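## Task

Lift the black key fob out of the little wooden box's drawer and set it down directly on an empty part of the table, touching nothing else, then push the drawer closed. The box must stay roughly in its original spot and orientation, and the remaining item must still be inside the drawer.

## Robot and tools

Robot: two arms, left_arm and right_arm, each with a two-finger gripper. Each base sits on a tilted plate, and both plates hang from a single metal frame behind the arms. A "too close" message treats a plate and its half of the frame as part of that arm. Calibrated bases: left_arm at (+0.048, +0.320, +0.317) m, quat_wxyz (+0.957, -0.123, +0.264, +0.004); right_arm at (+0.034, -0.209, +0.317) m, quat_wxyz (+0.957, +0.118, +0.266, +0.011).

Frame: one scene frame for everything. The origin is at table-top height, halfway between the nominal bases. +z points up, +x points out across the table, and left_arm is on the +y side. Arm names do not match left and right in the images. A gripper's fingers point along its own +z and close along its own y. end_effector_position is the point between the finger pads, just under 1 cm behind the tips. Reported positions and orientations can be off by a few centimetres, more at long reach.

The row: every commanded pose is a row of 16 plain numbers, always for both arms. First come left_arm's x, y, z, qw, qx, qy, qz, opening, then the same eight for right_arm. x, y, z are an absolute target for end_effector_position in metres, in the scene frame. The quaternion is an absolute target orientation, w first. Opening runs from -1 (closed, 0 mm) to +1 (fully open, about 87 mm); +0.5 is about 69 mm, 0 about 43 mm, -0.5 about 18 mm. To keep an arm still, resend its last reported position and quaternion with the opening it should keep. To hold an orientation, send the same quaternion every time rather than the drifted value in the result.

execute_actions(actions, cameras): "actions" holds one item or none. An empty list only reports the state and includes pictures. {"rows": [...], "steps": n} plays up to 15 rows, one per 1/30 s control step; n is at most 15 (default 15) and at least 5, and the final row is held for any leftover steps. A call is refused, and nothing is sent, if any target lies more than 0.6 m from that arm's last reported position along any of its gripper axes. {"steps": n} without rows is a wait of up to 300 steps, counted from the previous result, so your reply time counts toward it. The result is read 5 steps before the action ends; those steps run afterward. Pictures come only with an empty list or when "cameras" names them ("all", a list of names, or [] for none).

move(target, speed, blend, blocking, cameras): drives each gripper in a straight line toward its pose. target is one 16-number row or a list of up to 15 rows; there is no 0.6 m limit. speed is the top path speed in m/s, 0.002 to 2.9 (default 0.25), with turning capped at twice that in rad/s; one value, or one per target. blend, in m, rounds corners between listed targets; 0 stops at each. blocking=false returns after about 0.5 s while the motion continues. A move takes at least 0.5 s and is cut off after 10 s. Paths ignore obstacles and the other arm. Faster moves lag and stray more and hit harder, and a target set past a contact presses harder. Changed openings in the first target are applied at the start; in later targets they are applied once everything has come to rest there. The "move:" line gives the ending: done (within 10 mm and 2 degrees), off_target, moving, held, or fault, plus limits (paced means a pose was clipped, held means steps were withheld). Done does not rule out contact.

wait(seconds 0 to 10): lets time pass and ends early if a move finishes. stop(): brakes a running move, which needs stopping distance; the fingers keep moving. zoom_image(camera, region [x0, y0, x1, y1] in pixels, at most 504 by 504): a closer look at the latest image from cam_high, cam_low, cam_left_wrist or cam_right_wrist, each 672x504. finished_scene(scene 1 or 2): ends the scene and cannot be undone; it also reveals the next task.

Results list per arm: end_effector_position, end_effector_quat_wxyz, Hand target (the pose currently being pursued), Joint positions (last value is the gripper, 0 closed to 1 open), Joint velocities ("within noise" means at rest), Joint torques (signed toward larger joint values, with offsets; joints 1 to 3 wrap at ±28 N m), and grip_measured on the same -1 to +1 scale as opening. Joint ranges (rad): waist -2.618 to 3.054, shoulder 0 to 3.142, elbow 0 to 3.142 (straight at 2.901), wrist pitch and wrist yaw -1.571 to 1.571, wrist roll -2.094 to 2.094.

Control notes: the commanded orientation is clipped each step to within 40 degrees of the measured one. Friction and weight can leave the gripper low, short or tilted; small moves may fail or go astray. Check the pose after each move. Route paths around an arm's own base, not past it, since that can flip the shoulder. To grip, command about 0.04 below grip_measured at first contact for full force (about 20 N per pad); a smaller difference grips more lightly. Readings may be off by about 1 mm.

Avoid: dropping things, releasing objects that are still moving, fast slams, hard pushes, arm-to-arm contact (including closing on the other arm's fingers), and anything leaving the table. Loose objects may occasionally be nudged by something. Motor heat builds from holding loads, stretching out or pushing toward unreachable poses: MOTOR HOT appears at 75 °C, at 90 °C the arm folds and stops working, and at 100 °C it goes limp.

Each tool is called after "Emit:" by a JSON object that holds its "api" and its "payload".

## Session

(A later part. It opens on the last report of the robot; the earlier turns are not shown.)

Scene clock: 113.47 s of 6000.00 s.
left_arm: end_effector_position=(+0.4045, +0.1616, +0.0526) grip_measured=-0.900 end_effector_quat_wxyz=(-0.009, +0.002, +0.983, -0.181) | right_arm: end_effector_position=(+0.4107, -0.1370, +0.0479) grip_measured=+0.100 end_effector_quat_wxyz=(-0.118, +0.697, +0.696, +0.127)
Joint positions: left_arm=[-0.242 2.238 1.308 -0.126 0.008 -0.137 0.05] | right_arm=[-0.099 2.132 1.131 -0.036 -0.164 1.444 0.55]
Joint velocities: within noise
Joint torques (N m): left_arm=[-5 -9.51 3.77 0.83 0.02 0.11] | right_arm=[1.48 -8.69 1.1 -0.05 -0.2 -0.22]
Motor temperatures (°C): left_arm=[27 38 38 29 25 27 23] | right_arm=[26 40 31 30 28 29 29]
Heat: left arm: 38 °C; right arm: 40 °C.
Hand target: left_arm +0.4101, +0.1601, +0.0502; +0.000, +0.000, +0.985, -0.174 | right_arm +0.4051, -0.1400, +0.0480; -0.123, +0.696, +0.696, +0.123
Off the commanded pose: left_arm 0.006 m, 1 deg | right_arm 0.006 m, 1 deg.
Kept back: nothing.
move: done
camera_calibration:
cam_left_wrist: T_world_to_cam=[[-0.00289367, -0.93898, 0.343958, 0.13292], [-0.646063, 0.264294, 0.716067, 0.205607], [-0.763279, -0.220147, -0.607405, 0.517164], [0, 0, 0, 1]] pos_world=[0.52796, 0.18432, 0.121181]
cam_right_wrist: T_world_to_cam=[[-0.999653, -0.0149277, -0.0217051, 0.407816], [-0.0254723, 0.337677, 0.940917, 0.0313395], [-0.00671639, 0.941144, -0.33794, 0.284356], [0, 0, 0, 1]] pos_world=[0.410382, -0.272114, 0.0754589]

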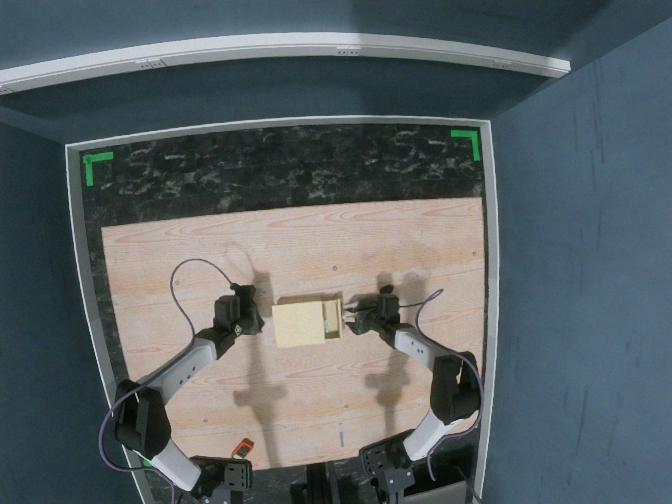

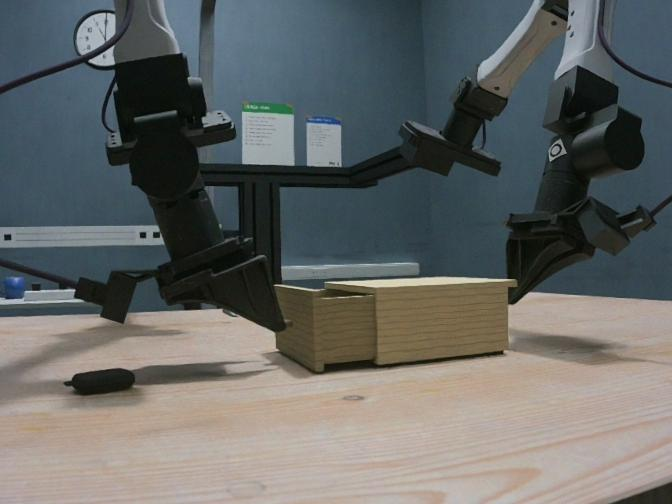

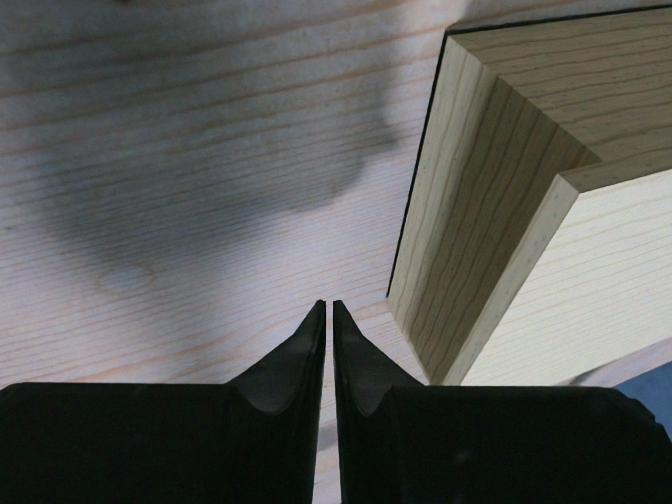

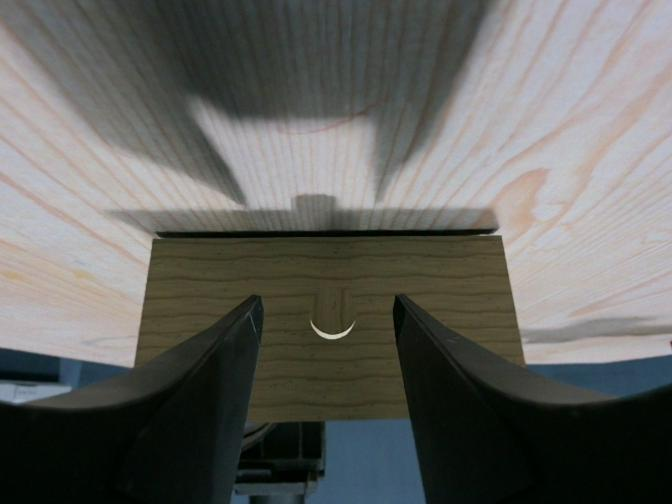

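Emit:
{"api": "move", "payload": {"target": [[0.413,0.128,0.05,0,0,0.9848,-0.1736,-0.9,0.402,-0.115,0.048,-0.1228,0.6964,0.6964,0.1228,0.1],[0.413,0.112,0.05,0,0,0.9848,-0.1736,-0.9,0.400,-0.090,0.048,-0.1228,0.6964,0.6964,0.1228,0.1]], "speed": [0.07,0.05], "blend": [0.01,0], "cameras": ["cam_high","cam_low","cam_left_wrist","cam_right_wrist"]}}

Emit:
{"api": "zoom_image", "payload": {"camera": "cam_high", "region": [250, 270, 420, 370]}}

Scene clock: 116.23 s of 6000.00 s.
left_arm: end_effector_position=(+0.4154, +0.1206, +0.0526) grip_measured=-0.900 end_effector_quat_wxyz=(+0.003, -0.001, +0.985, -0.172) | right_arm: end_effector_position=(+0.4052, -0.1209, +0.0442) grip_measured=+0.100 end_effector_quat_wxyz=(-0.094, +0.709, +0.692, +0.094)
Joint positions: left_arm=[-0.335 2.305 1.403 -0.134 -0.06 -0.217 0.05] | right_arm=[-0.024 2.132 1.099 0.001 -0.045 1.532 0.55]
Joint velocities: within noise
Joint torques (N m): left_arm=[-6.42 -8.84 4.46 0.74 0.15 0.04] | right_arm=[7.04 -6.45 1.22 0.31 -0.69 -0.03]
Motor temperatures (°C): left_arm=[27 39 38 29 25 27 23] | right_arm=[26 40 31 30 28 29 28]
Heat: left arm: 39 °C; right arm: 40 °C.
Hand target: left_arm +0.4128, +0.1121, +0.0502; +0.000, +0.000, +0.985, -0.174 | right_arm +0.3992, -0.0914, +0.0490; -0.123, +0.696, +0.697, +0.122
Off the commanded pose: left_arm 0.009 m, 0 deg | right_arm 0.032 m, 5 deg.
Kept back: nothing.
move: off_target (right_arm)
camera_calibration:
cam_left_wrist: T_world_to_cam=[[-0.00256058, -0.944971, 0.327143, 0.0957929], [-0.665004, 0.245933, 0.705186, 0.234185], [-0.746836, -0.215745, -0.629039, 0.510243], [0, 0, 0, 1]] pos_world=[0.537047, 0.14301, 0.124481]
cam_right_wrist: T_world_to_cam=[[-0.999981, 0.00463556, -0.00398753, 0.404168], [-0.00171933, 0.412655, 0.910886, 0.0299836], [0.00586794, 0.910876, -0.412639, 0.262394], [0, 0, 0, 1]] pos_world=[0.402672, -0.253255, 0.0825739]

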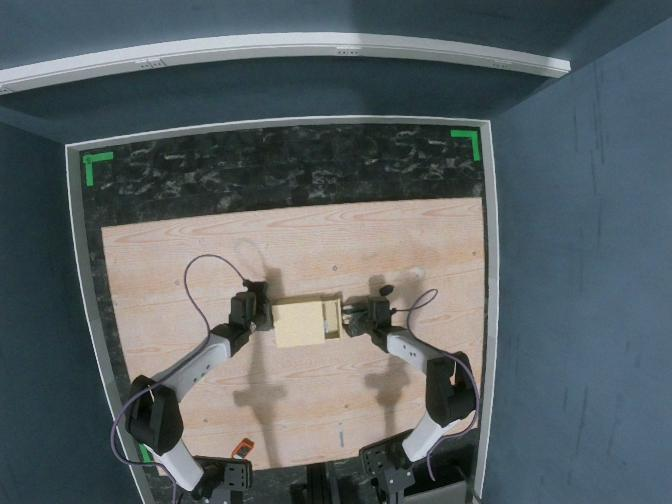

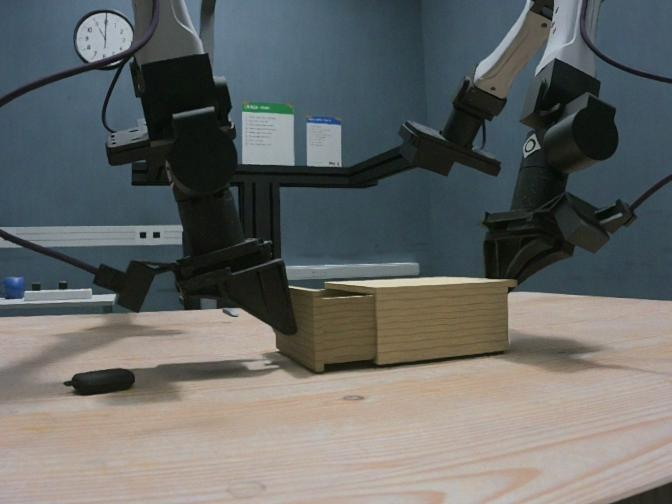

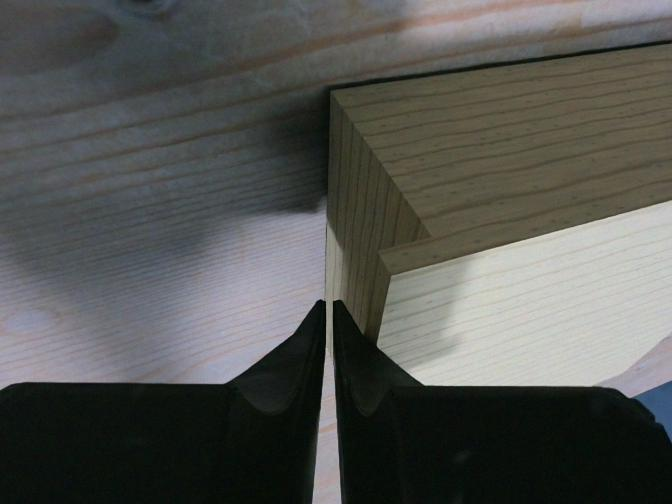

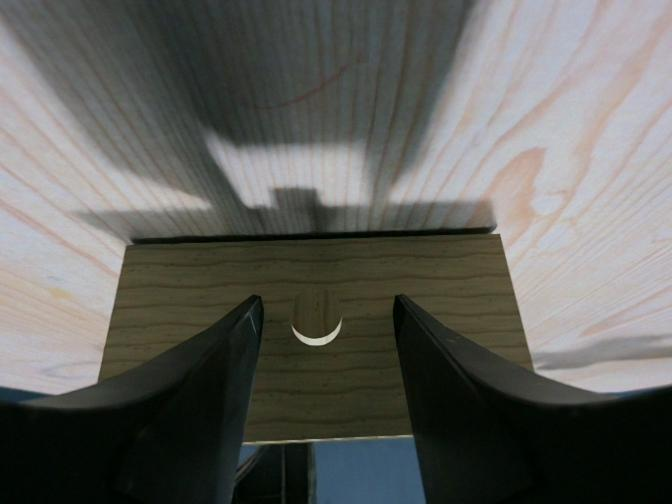

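Scaled by 2.965 from the camera's 672x504 image, which has a finer 960x720 frame.

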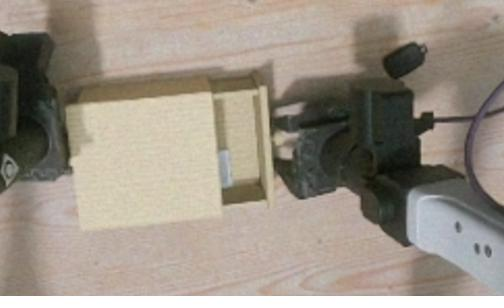

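Emit:
{"api": "move", "payload": {"target": [[0.413,0.087,0.052,0,0,0.9848,-0.1736,-0.9,0.402,-0.055,0.050,-0.1228,0.6964,0.6964,0.1228,0.1]], "speed": [0.06], "cameras": ["cam_high","cam_low","cam_right_wrist"]}}

Emit:
{"api": "zoom_image", "payload": {"camera": "cam_high", "region": [250, 270, 420, 370]}}

Scene clock: 118.00 s of 6000.00 s.
left_arm: end_effector_position=(+0.4155, +0.1208, +0.0507) grip_measured=-0.901 end_effector_quat_wxyz=(-0.001, +0.003, +0.991, -0.133) | right_arm: end_effector_position=(+0.4057, -0.0852, +0.0464) grip_measured=+0.100 end_effector_quat_wxyz=(-0.093, +0.710, +0.692, +0.096)
Joint positions: left_arm=[-0.364 2.328 1.448 -0.186 -0.149 -0.238 0.05] | right_arm=[0.069 2.155 1.105 0.024 0.002 1.613 0.55]
Joint velocities: within noise
Joint torques (N m): left_arm=[-8.72 -8.29 4.82 1.06 0.71 -0.19] | right_arm=[7.5 -6.02 3.02 0.24 -0.72 -0.07]
Motor temperatures (°C): left_arm=[27 39 38 29 25 27 23] | right_arm=[26 40 31 30 28 29 28]
Heat: left arm: 39 °C; right arm: 40 °C.
Hand target: left_arm +0.4120, +0.0885, +0.0539; -0.001, +0.001, +0.985, -0.173 | right_arm +0.4011, -0.0563, +0.0512; -0.123, +0.696, +0.696, +0.122
Off the commanded pose: left_arm 0.034 m, 5 deg | right_arm 0.031 m, 5 deg.
Kept back: nothing.
move: off_target (left_arm, right_arm)
camera_calibration:
cam_right_wrist: T_world_to_cam=[[-0.999946, 0.00635963, -0.00816965, 0.404835], [-0.0048311, 0.411298, 0.911488, 0.0143677], [0.00915688, 0.911479, -0.411245, 0.229487], [0, 0, 0, 1]] pos_world=[0.402781, -0.217657, 0.0845867]
Images, in order (width x height): cam_high 672x504, cam_low 672x504, cam_right_wrist 672x504.

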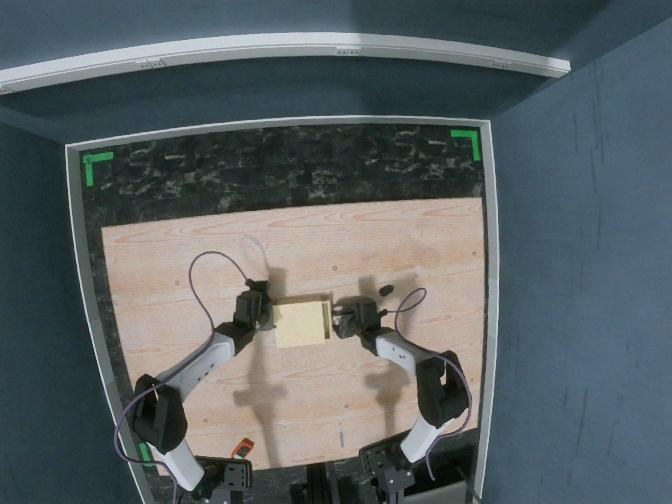

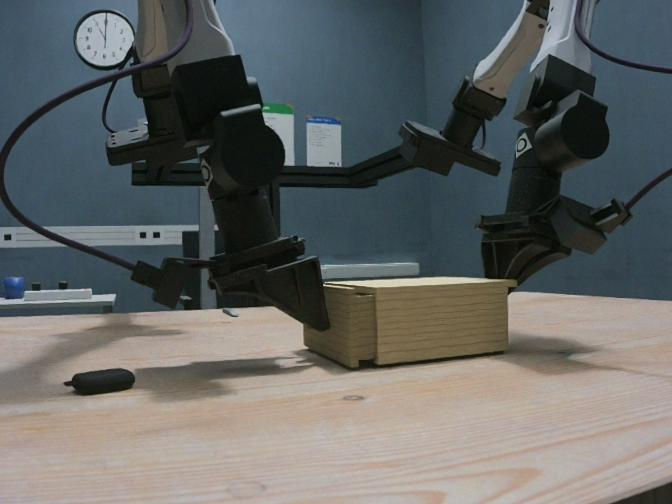

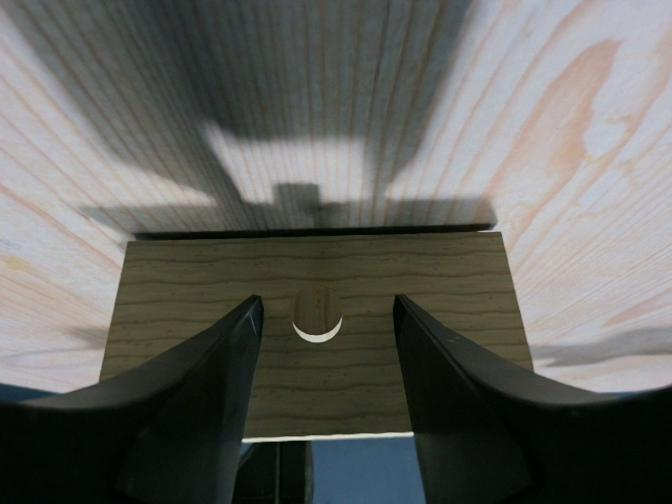

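Scaled by 2.965 from the camera's 672x504 image, which has a finer 960x720 frame.

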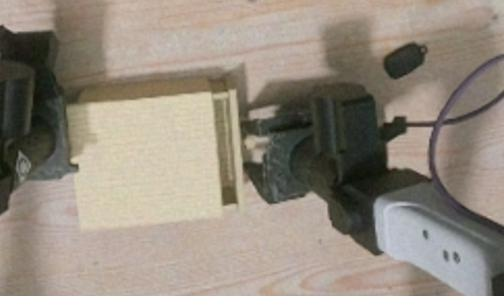

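Emit:
{"api": "move", "payload": {"target": [[0.413,0.085,0.052,0,0,0.9848,-0.1736,-0.9,0.402,-0.032,0.051,-0.1228,0.6964,0.6964,0.1228,0.1]], "speed": [0.06], "cameras": ["cam_high","cam_low","cam_right_wrist"]}}

Emit:
{"api": "zoom_image", "payload": {"camera": "cam_low", "region": [280, 250, 540, 400]}}

Emit:
{"api": "zoom_image", "payload": {"camera": "cam_high", "region": [250, 270, 420, 370]}}

Scene clock: 119.17 s of 6000.00 s.
left_arm: end_effector_position=(+0.4153, +0.1209, +0.0506) grip_measured=-0.901 end_effector_quat_wxyz=(-0.002, +0.003, +0.992, -0.129) | right_arm: end_effector_position=(+0.4059, -0.0664, +0.0458) grip_measured=+0.100 end_effector_quat_wxyz=(-0.088, +0.711, +0.692, +0.091)
Joint positions: left_arm=[-0.366 2.33 1.452 -0.192 -0.157 -0.241 0.05] | right_arm=[0.123 2.176 1.122 0.025 0.044 1.66 0.55]
Joint velocities: within noise
Joint torques (N m): left_arm=[-8.95 -8.18 4.81 1.1 0.74 -0.23] | right_arm=[8.27 -5.98 3.25 0.29 -0.82 -0.02]
Motor temperatures (°C): left_arm=[28 39 38 29 25 27 23] | right_arm=[26 40 31 30 28 29 28]
Heat: left arm: 39 °C; right arm: 40 °C.
Hand target: left_arm +0.4118, +0.0867, +0.0540; -0.001, +0.001, +0.985, -0.173 | right_arm +0.4009, -0.0337, +0.0525; -0.123, +0.696, +0.697, +0.122
Off the commanded pose: left_arm 0.036 m, 5 deg | right_arm 0.035 m, 6 deg.
Kept back: nothing.
move: off_target (left_arm, right_arm)
camera_calibration:
cam_right_wrist: T_world_to_cam=[[-0.99995, 0.00719289, -0.00694549, 0.404989], [-0.00323119, 0.424902, 0.905234, 0.00772033], [0.0094624, 0.905211, -0.424857, 0.212293], [0, 0, 0, 1]] pos_world=[0.402985, -0.198363, 0.0860183]
Images, in order (width x height): cam_high 672x504, cam_low 672x504, cam_right_wrist 672x504.

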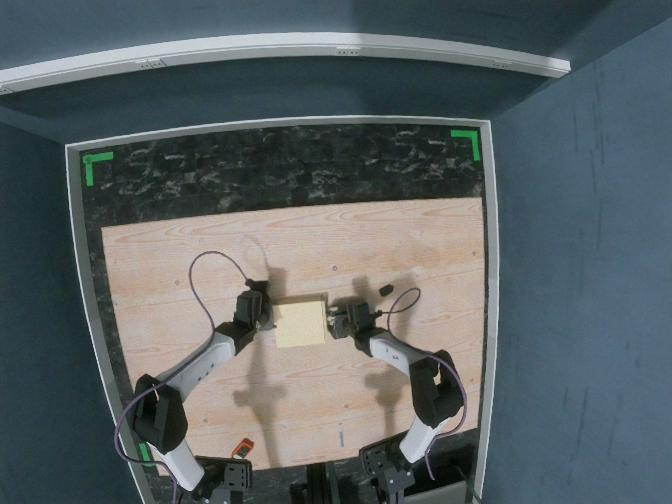

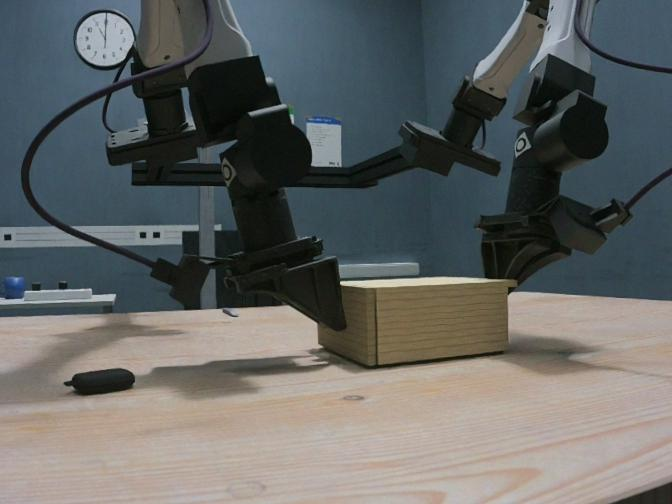

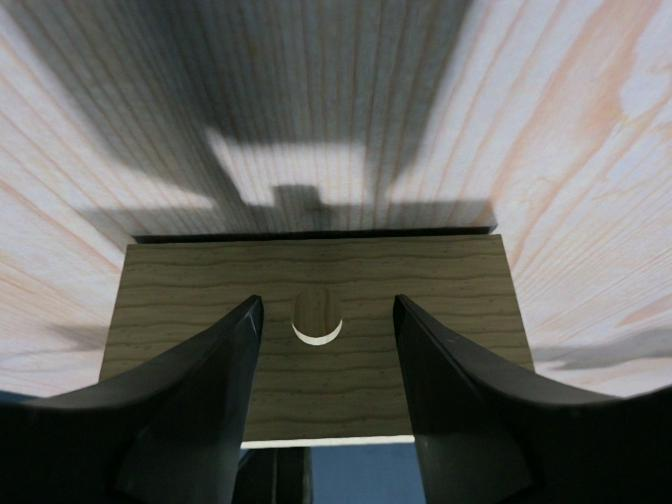

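Scaled by 1.938 from the camera's 672x504 image, which has a finer 960x720 frame.

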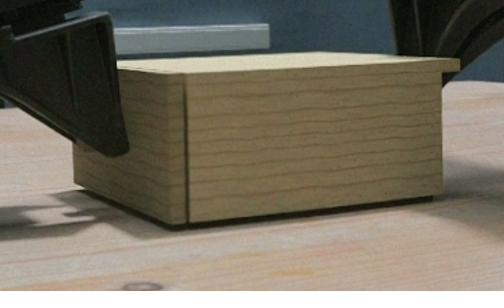

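Scaled by 2.965 from the camera's 672x504 image, which has a finer 960x720 frame.

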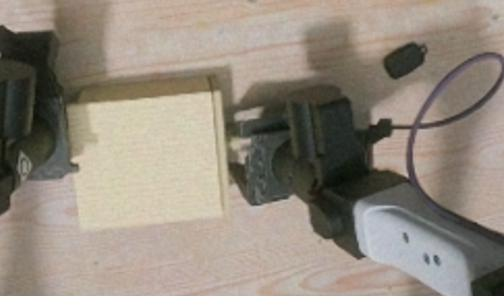

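Emit:
{"api": "move", "payload": {"target": [[0.411,0.072,0.052,0,0,0.9848,-0.1736,-0.9,0.402,-0.083,0.050,-0.1228,0.6964,0.6964,0.1228,0.1],[0.411,0.066,0.052,0,0,0.9848,-0.1736,-0.9,0.402,-0.093,0.050,-0.1228,0.6964,0.6964,0.1228,0.1]], "speed": [0.08,0.05], "cameras": ["cam_high","cam_low"]}}

Emit:
{"api": "zoom_image", "payload": {"camera": "cam_high", "region": [270, 280, 370, 355]}}

Emit:
{"api": "zoom_image", "payload": {"camera": "cam_low", "region": [280, 250, 540, 400]}}

Scene clock: 121.10 s of 6000.00 s.
left_arm: end_effector_position=(+0.4147, +0.0983, +0.0508) grip_measured=-0.901 end_effector_quat_wxyz=(+0.000, +0.004, +0.991, -0.133) | right_arm: end_effector_position=(+0.3983, -0.0923, +0.0414) grip_measured=+0.100 end_effector_quat_wxyz=(-0.120, +0.701, +0.694, +0.112)
Joint positions: left_arm=[-0.409 2.366 1.493 -0.196 -0.172 -0.277 0.05] | right_arm=[0.019 2.176 1.106 0.025 -0.085 1.556 0.55]
Joint velocities: within noise
Joint torques (N m): left_arm=[-8.8 -8.38 4.93 1.07 0.71 -0.17] | right_arm=[2.74 -10.1 1.13 -0.02 -0.34 -0.26]
Motor temperatures (°C): left_arm=[28 40 38 29 25 27 23] | right_arm=[26 40 31 30 28 29 28]
Heat: left arm: 40 °C; right arm: 40 °C.
Hand target: left_arm +0.4100, +0.0674, +0.0538; -0.001, +0.001, +0.985, -0.173 | right_arm +0.4020, -0.0930, +0.0498; -0.123, +0.696, +0.696, +0.123
Off the commanded pose: left_arm 0.033 m, 5 deg | right_arm 0.009 m, 1 deg.
Kept back: nothing.
move: off_target (left_arm)
Images, in order (width x height): cam_high 672x504, cam_low 672x504.

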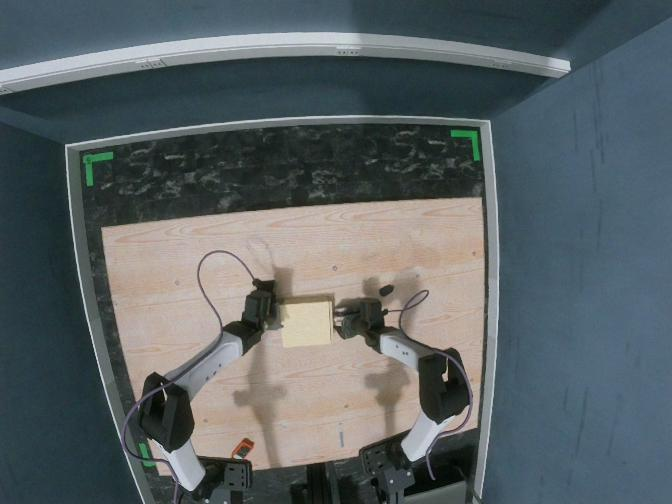

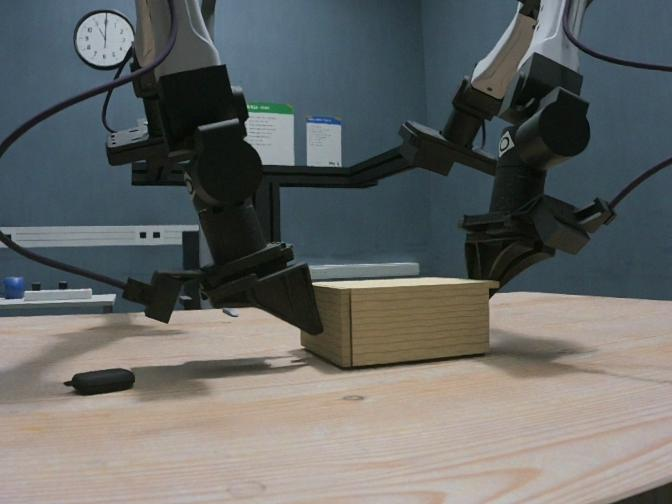

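Scaled by 5.040 from the camera's 672x504 image, which has a finer 960x720 frame.

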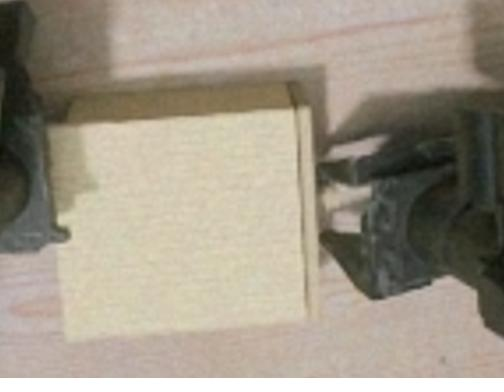

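Scaled by 1.938 from the camera's 672x504 image, which has a finer 960x720 frame.

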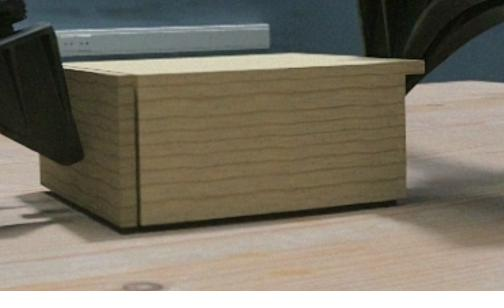

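Emit:
{"api": "move", "payload": {"target": [[0.411,0.070,0.052,0,0,0.9848,-0.1736,-0.9,0.402,-0.044,0.052,-0.1228,0.6964,0.6964,0.1228,0.1]], "speed": [0.07], "cameras": ["cam_high","cam_low"]}}

Emit:
{"api": "zoom_image", "payload": {"camera": "cam_low", "region": [290, 260, 400, 380]}}

Emit:
{"api": "zoom_image", "payload": {"camera": "cam_high", "region": [270, 280, 370, 355]}}

Scene clock: 122.47 s of 6000.00 s.
left_arm: end_effector_position=(+0.4147, +0.0983, +0.0508) grip_measured=-0.901 end_effector_quat_wxyz=(+0.000, +0.003, +0.991, -0.133) | right_arm: end_effector_position=(+0.3996, -0.0857, +0.0383) grip_measured=+0.100 end_effector_quat_wxyz=(-0.085, +0.719, +0.686, +0.074)
Joint positions: left_arm=[-0.409 2.366 1.494 -0.197 -0.172 -0.277 0.05] | right_arm=[0.082 2.176 1.106 0.025 0.05 1.647 0.55]
Joint velocities: within noise
Joint torques (N m): left_arm=[-8.09 -8.83 4.23 1.09 0.74 -0.13] | right_arm=[9.18 -7.25 2.85 0.2 -1.04 -0.17]
Motor temperatures (°C): left_arm=[28 40 38 29 25 27 23] | right_arm=[27 40 30 30 28 29 28]
Heat: left arm: 40 °C; right arm: 40 °C.
Hand target: left_arm +0.4104, +0.0711, +0.0535; -0.001, +0.001, +0.985, -0.173 | right_arm +0.4005, -0.0461, +0.0535; -0.123, +0.696, +0.697, +0.121
Off the commanded pose: left_arm 0.029 m, 5 deg | right_arm 0.044 m, 8 deg.
Kept back: nothing.
move: off_target (left_arm, right_arm)
Images, in order (width x height): cam_high 672x504, cam_low 672x504.

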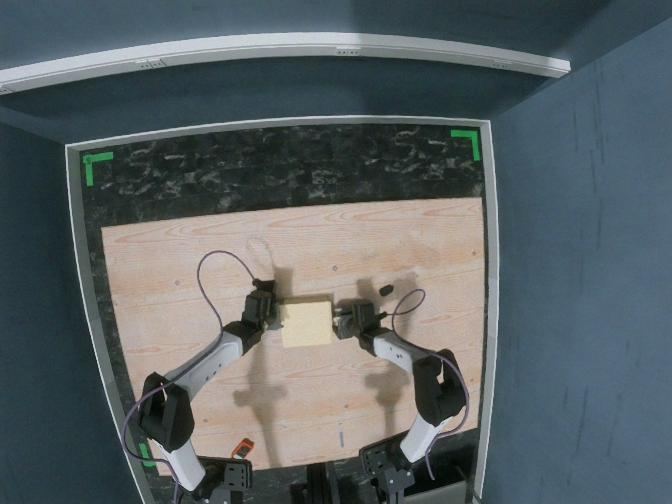

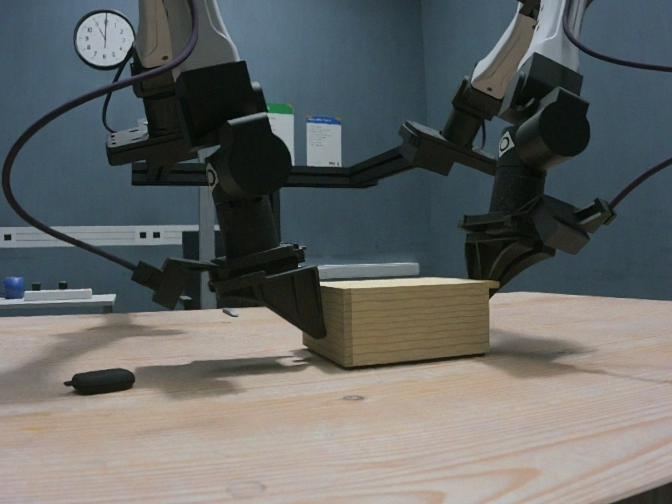

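Scaled by 4.200 from the camera's 672x504 image, which has a finer 960x720 frame.

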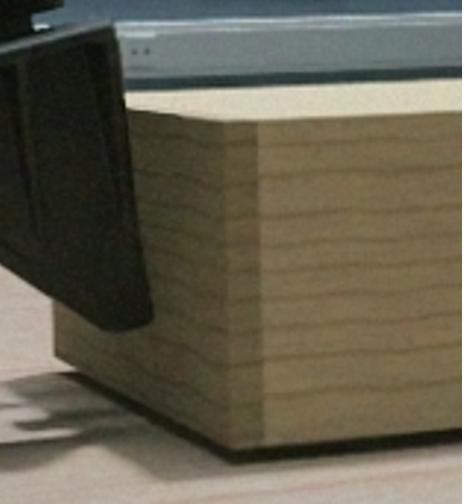

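Scaled by 5.040 from the camera's 672x504 image, which has a finer 960x720 frame.

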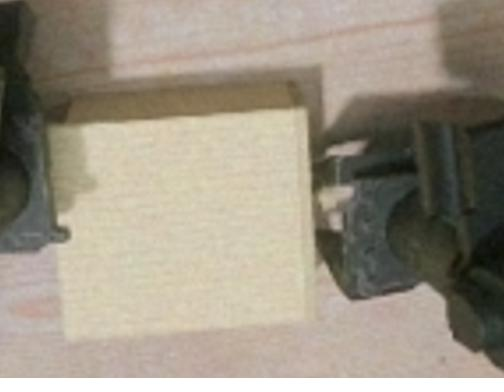

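Emit:
{"api": "move", "payload": {"target": [[0.41,0.150,0.058,0,0,0.9848,-0.1736,-0.9,0.402,-0.135,0.055,-0.1228,0.6964,0.6964,0.1228,0.1]], "speed": [0.15], "cameras": ["cam_high","cam_low"]}}

Emit:
{"api": "zoom_image", "payload": {"camera": "cam_low", "region": [290, 240, 530, 400]}}

Emit:
{"api": "zoom_image", "payload": {"camera": "cam_high", "region": [270, 270, 410, 370]}}

Scene clock: 123.90 s of 6000.00 s.
left_arm: end_effector_position=(+0.4002, +0.1489, +0.0511) grip_measured=-0.901 end_effector_quat_wxyz=(-0.015, +0.001, +0.986, -0.165) | right_arm: end_effector_position=(+0.3879, -0.1308, +0.0426) grip_measured=+0.100 end_effector_quat_wxyz=(-0.135, +0.699, +0.694, +0.110)
Joint positions: left_arm=[-0.283 2.264 1.331 -0.139 -0.042 -0.177 0.05] | right_arm=[-0.09 2.145 1.088 -0.027 -0.155 1.458 0.55]
Joint velocities: within noise
Joint torques (N m): left_arm=[-4.19 -12.33 2.09 0.8 0.31 0.28] | right_arm=[2.22 -11.37 1.98 -0.16 -0.14 -0.24]
Motor temperatures (°C): left_arm=[28 41 38 29 25 27 23] | right_arm=[27 40 30 30 28 29 28]
Heat: left arm: 41 °C; right arm: 40 °C.
Hand target: left_arm +0.4099, +0.1500, +0.0579; +0.000, +0.000, +0.985, -0.173 | right_arm +0.4017, -0.1348, +0.0546; -0.123, +0.696, +0.696, +0.123
Off the commanded pose: left_arm 0.012 m, 2 deg | right_arm 0.019 m, 2 deg.
Kept back: nothing.
move: off_target (left_arm, right_arm)
Images, in order (width x height): cam_high 672x504, cam_low 672x504.

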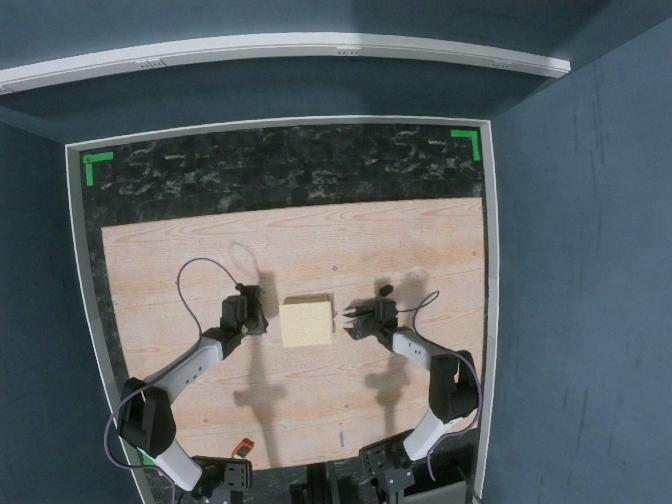

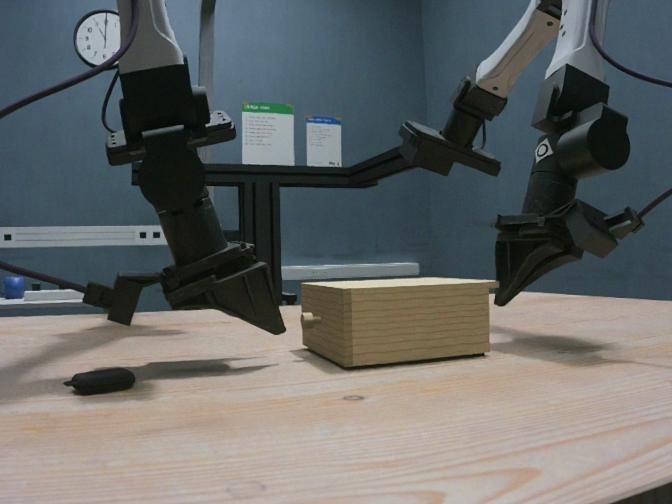

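Scaled by 2.100 from the camera's 672x504 image, which has a finer 960x720 frame.

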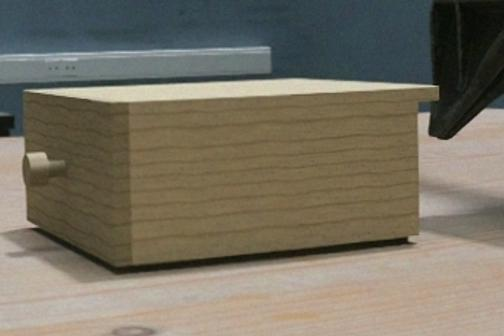

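Scaled by 3.600 from the camera's 672x504 image, which has a finer 960x720 frame.

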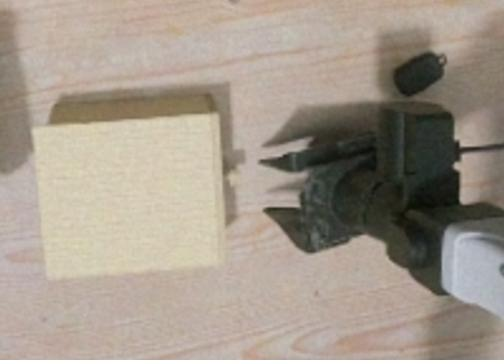

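Emit:
{"api": "finished_scene", "payload": {"scene": 1}}

The scene is finished: the task was done.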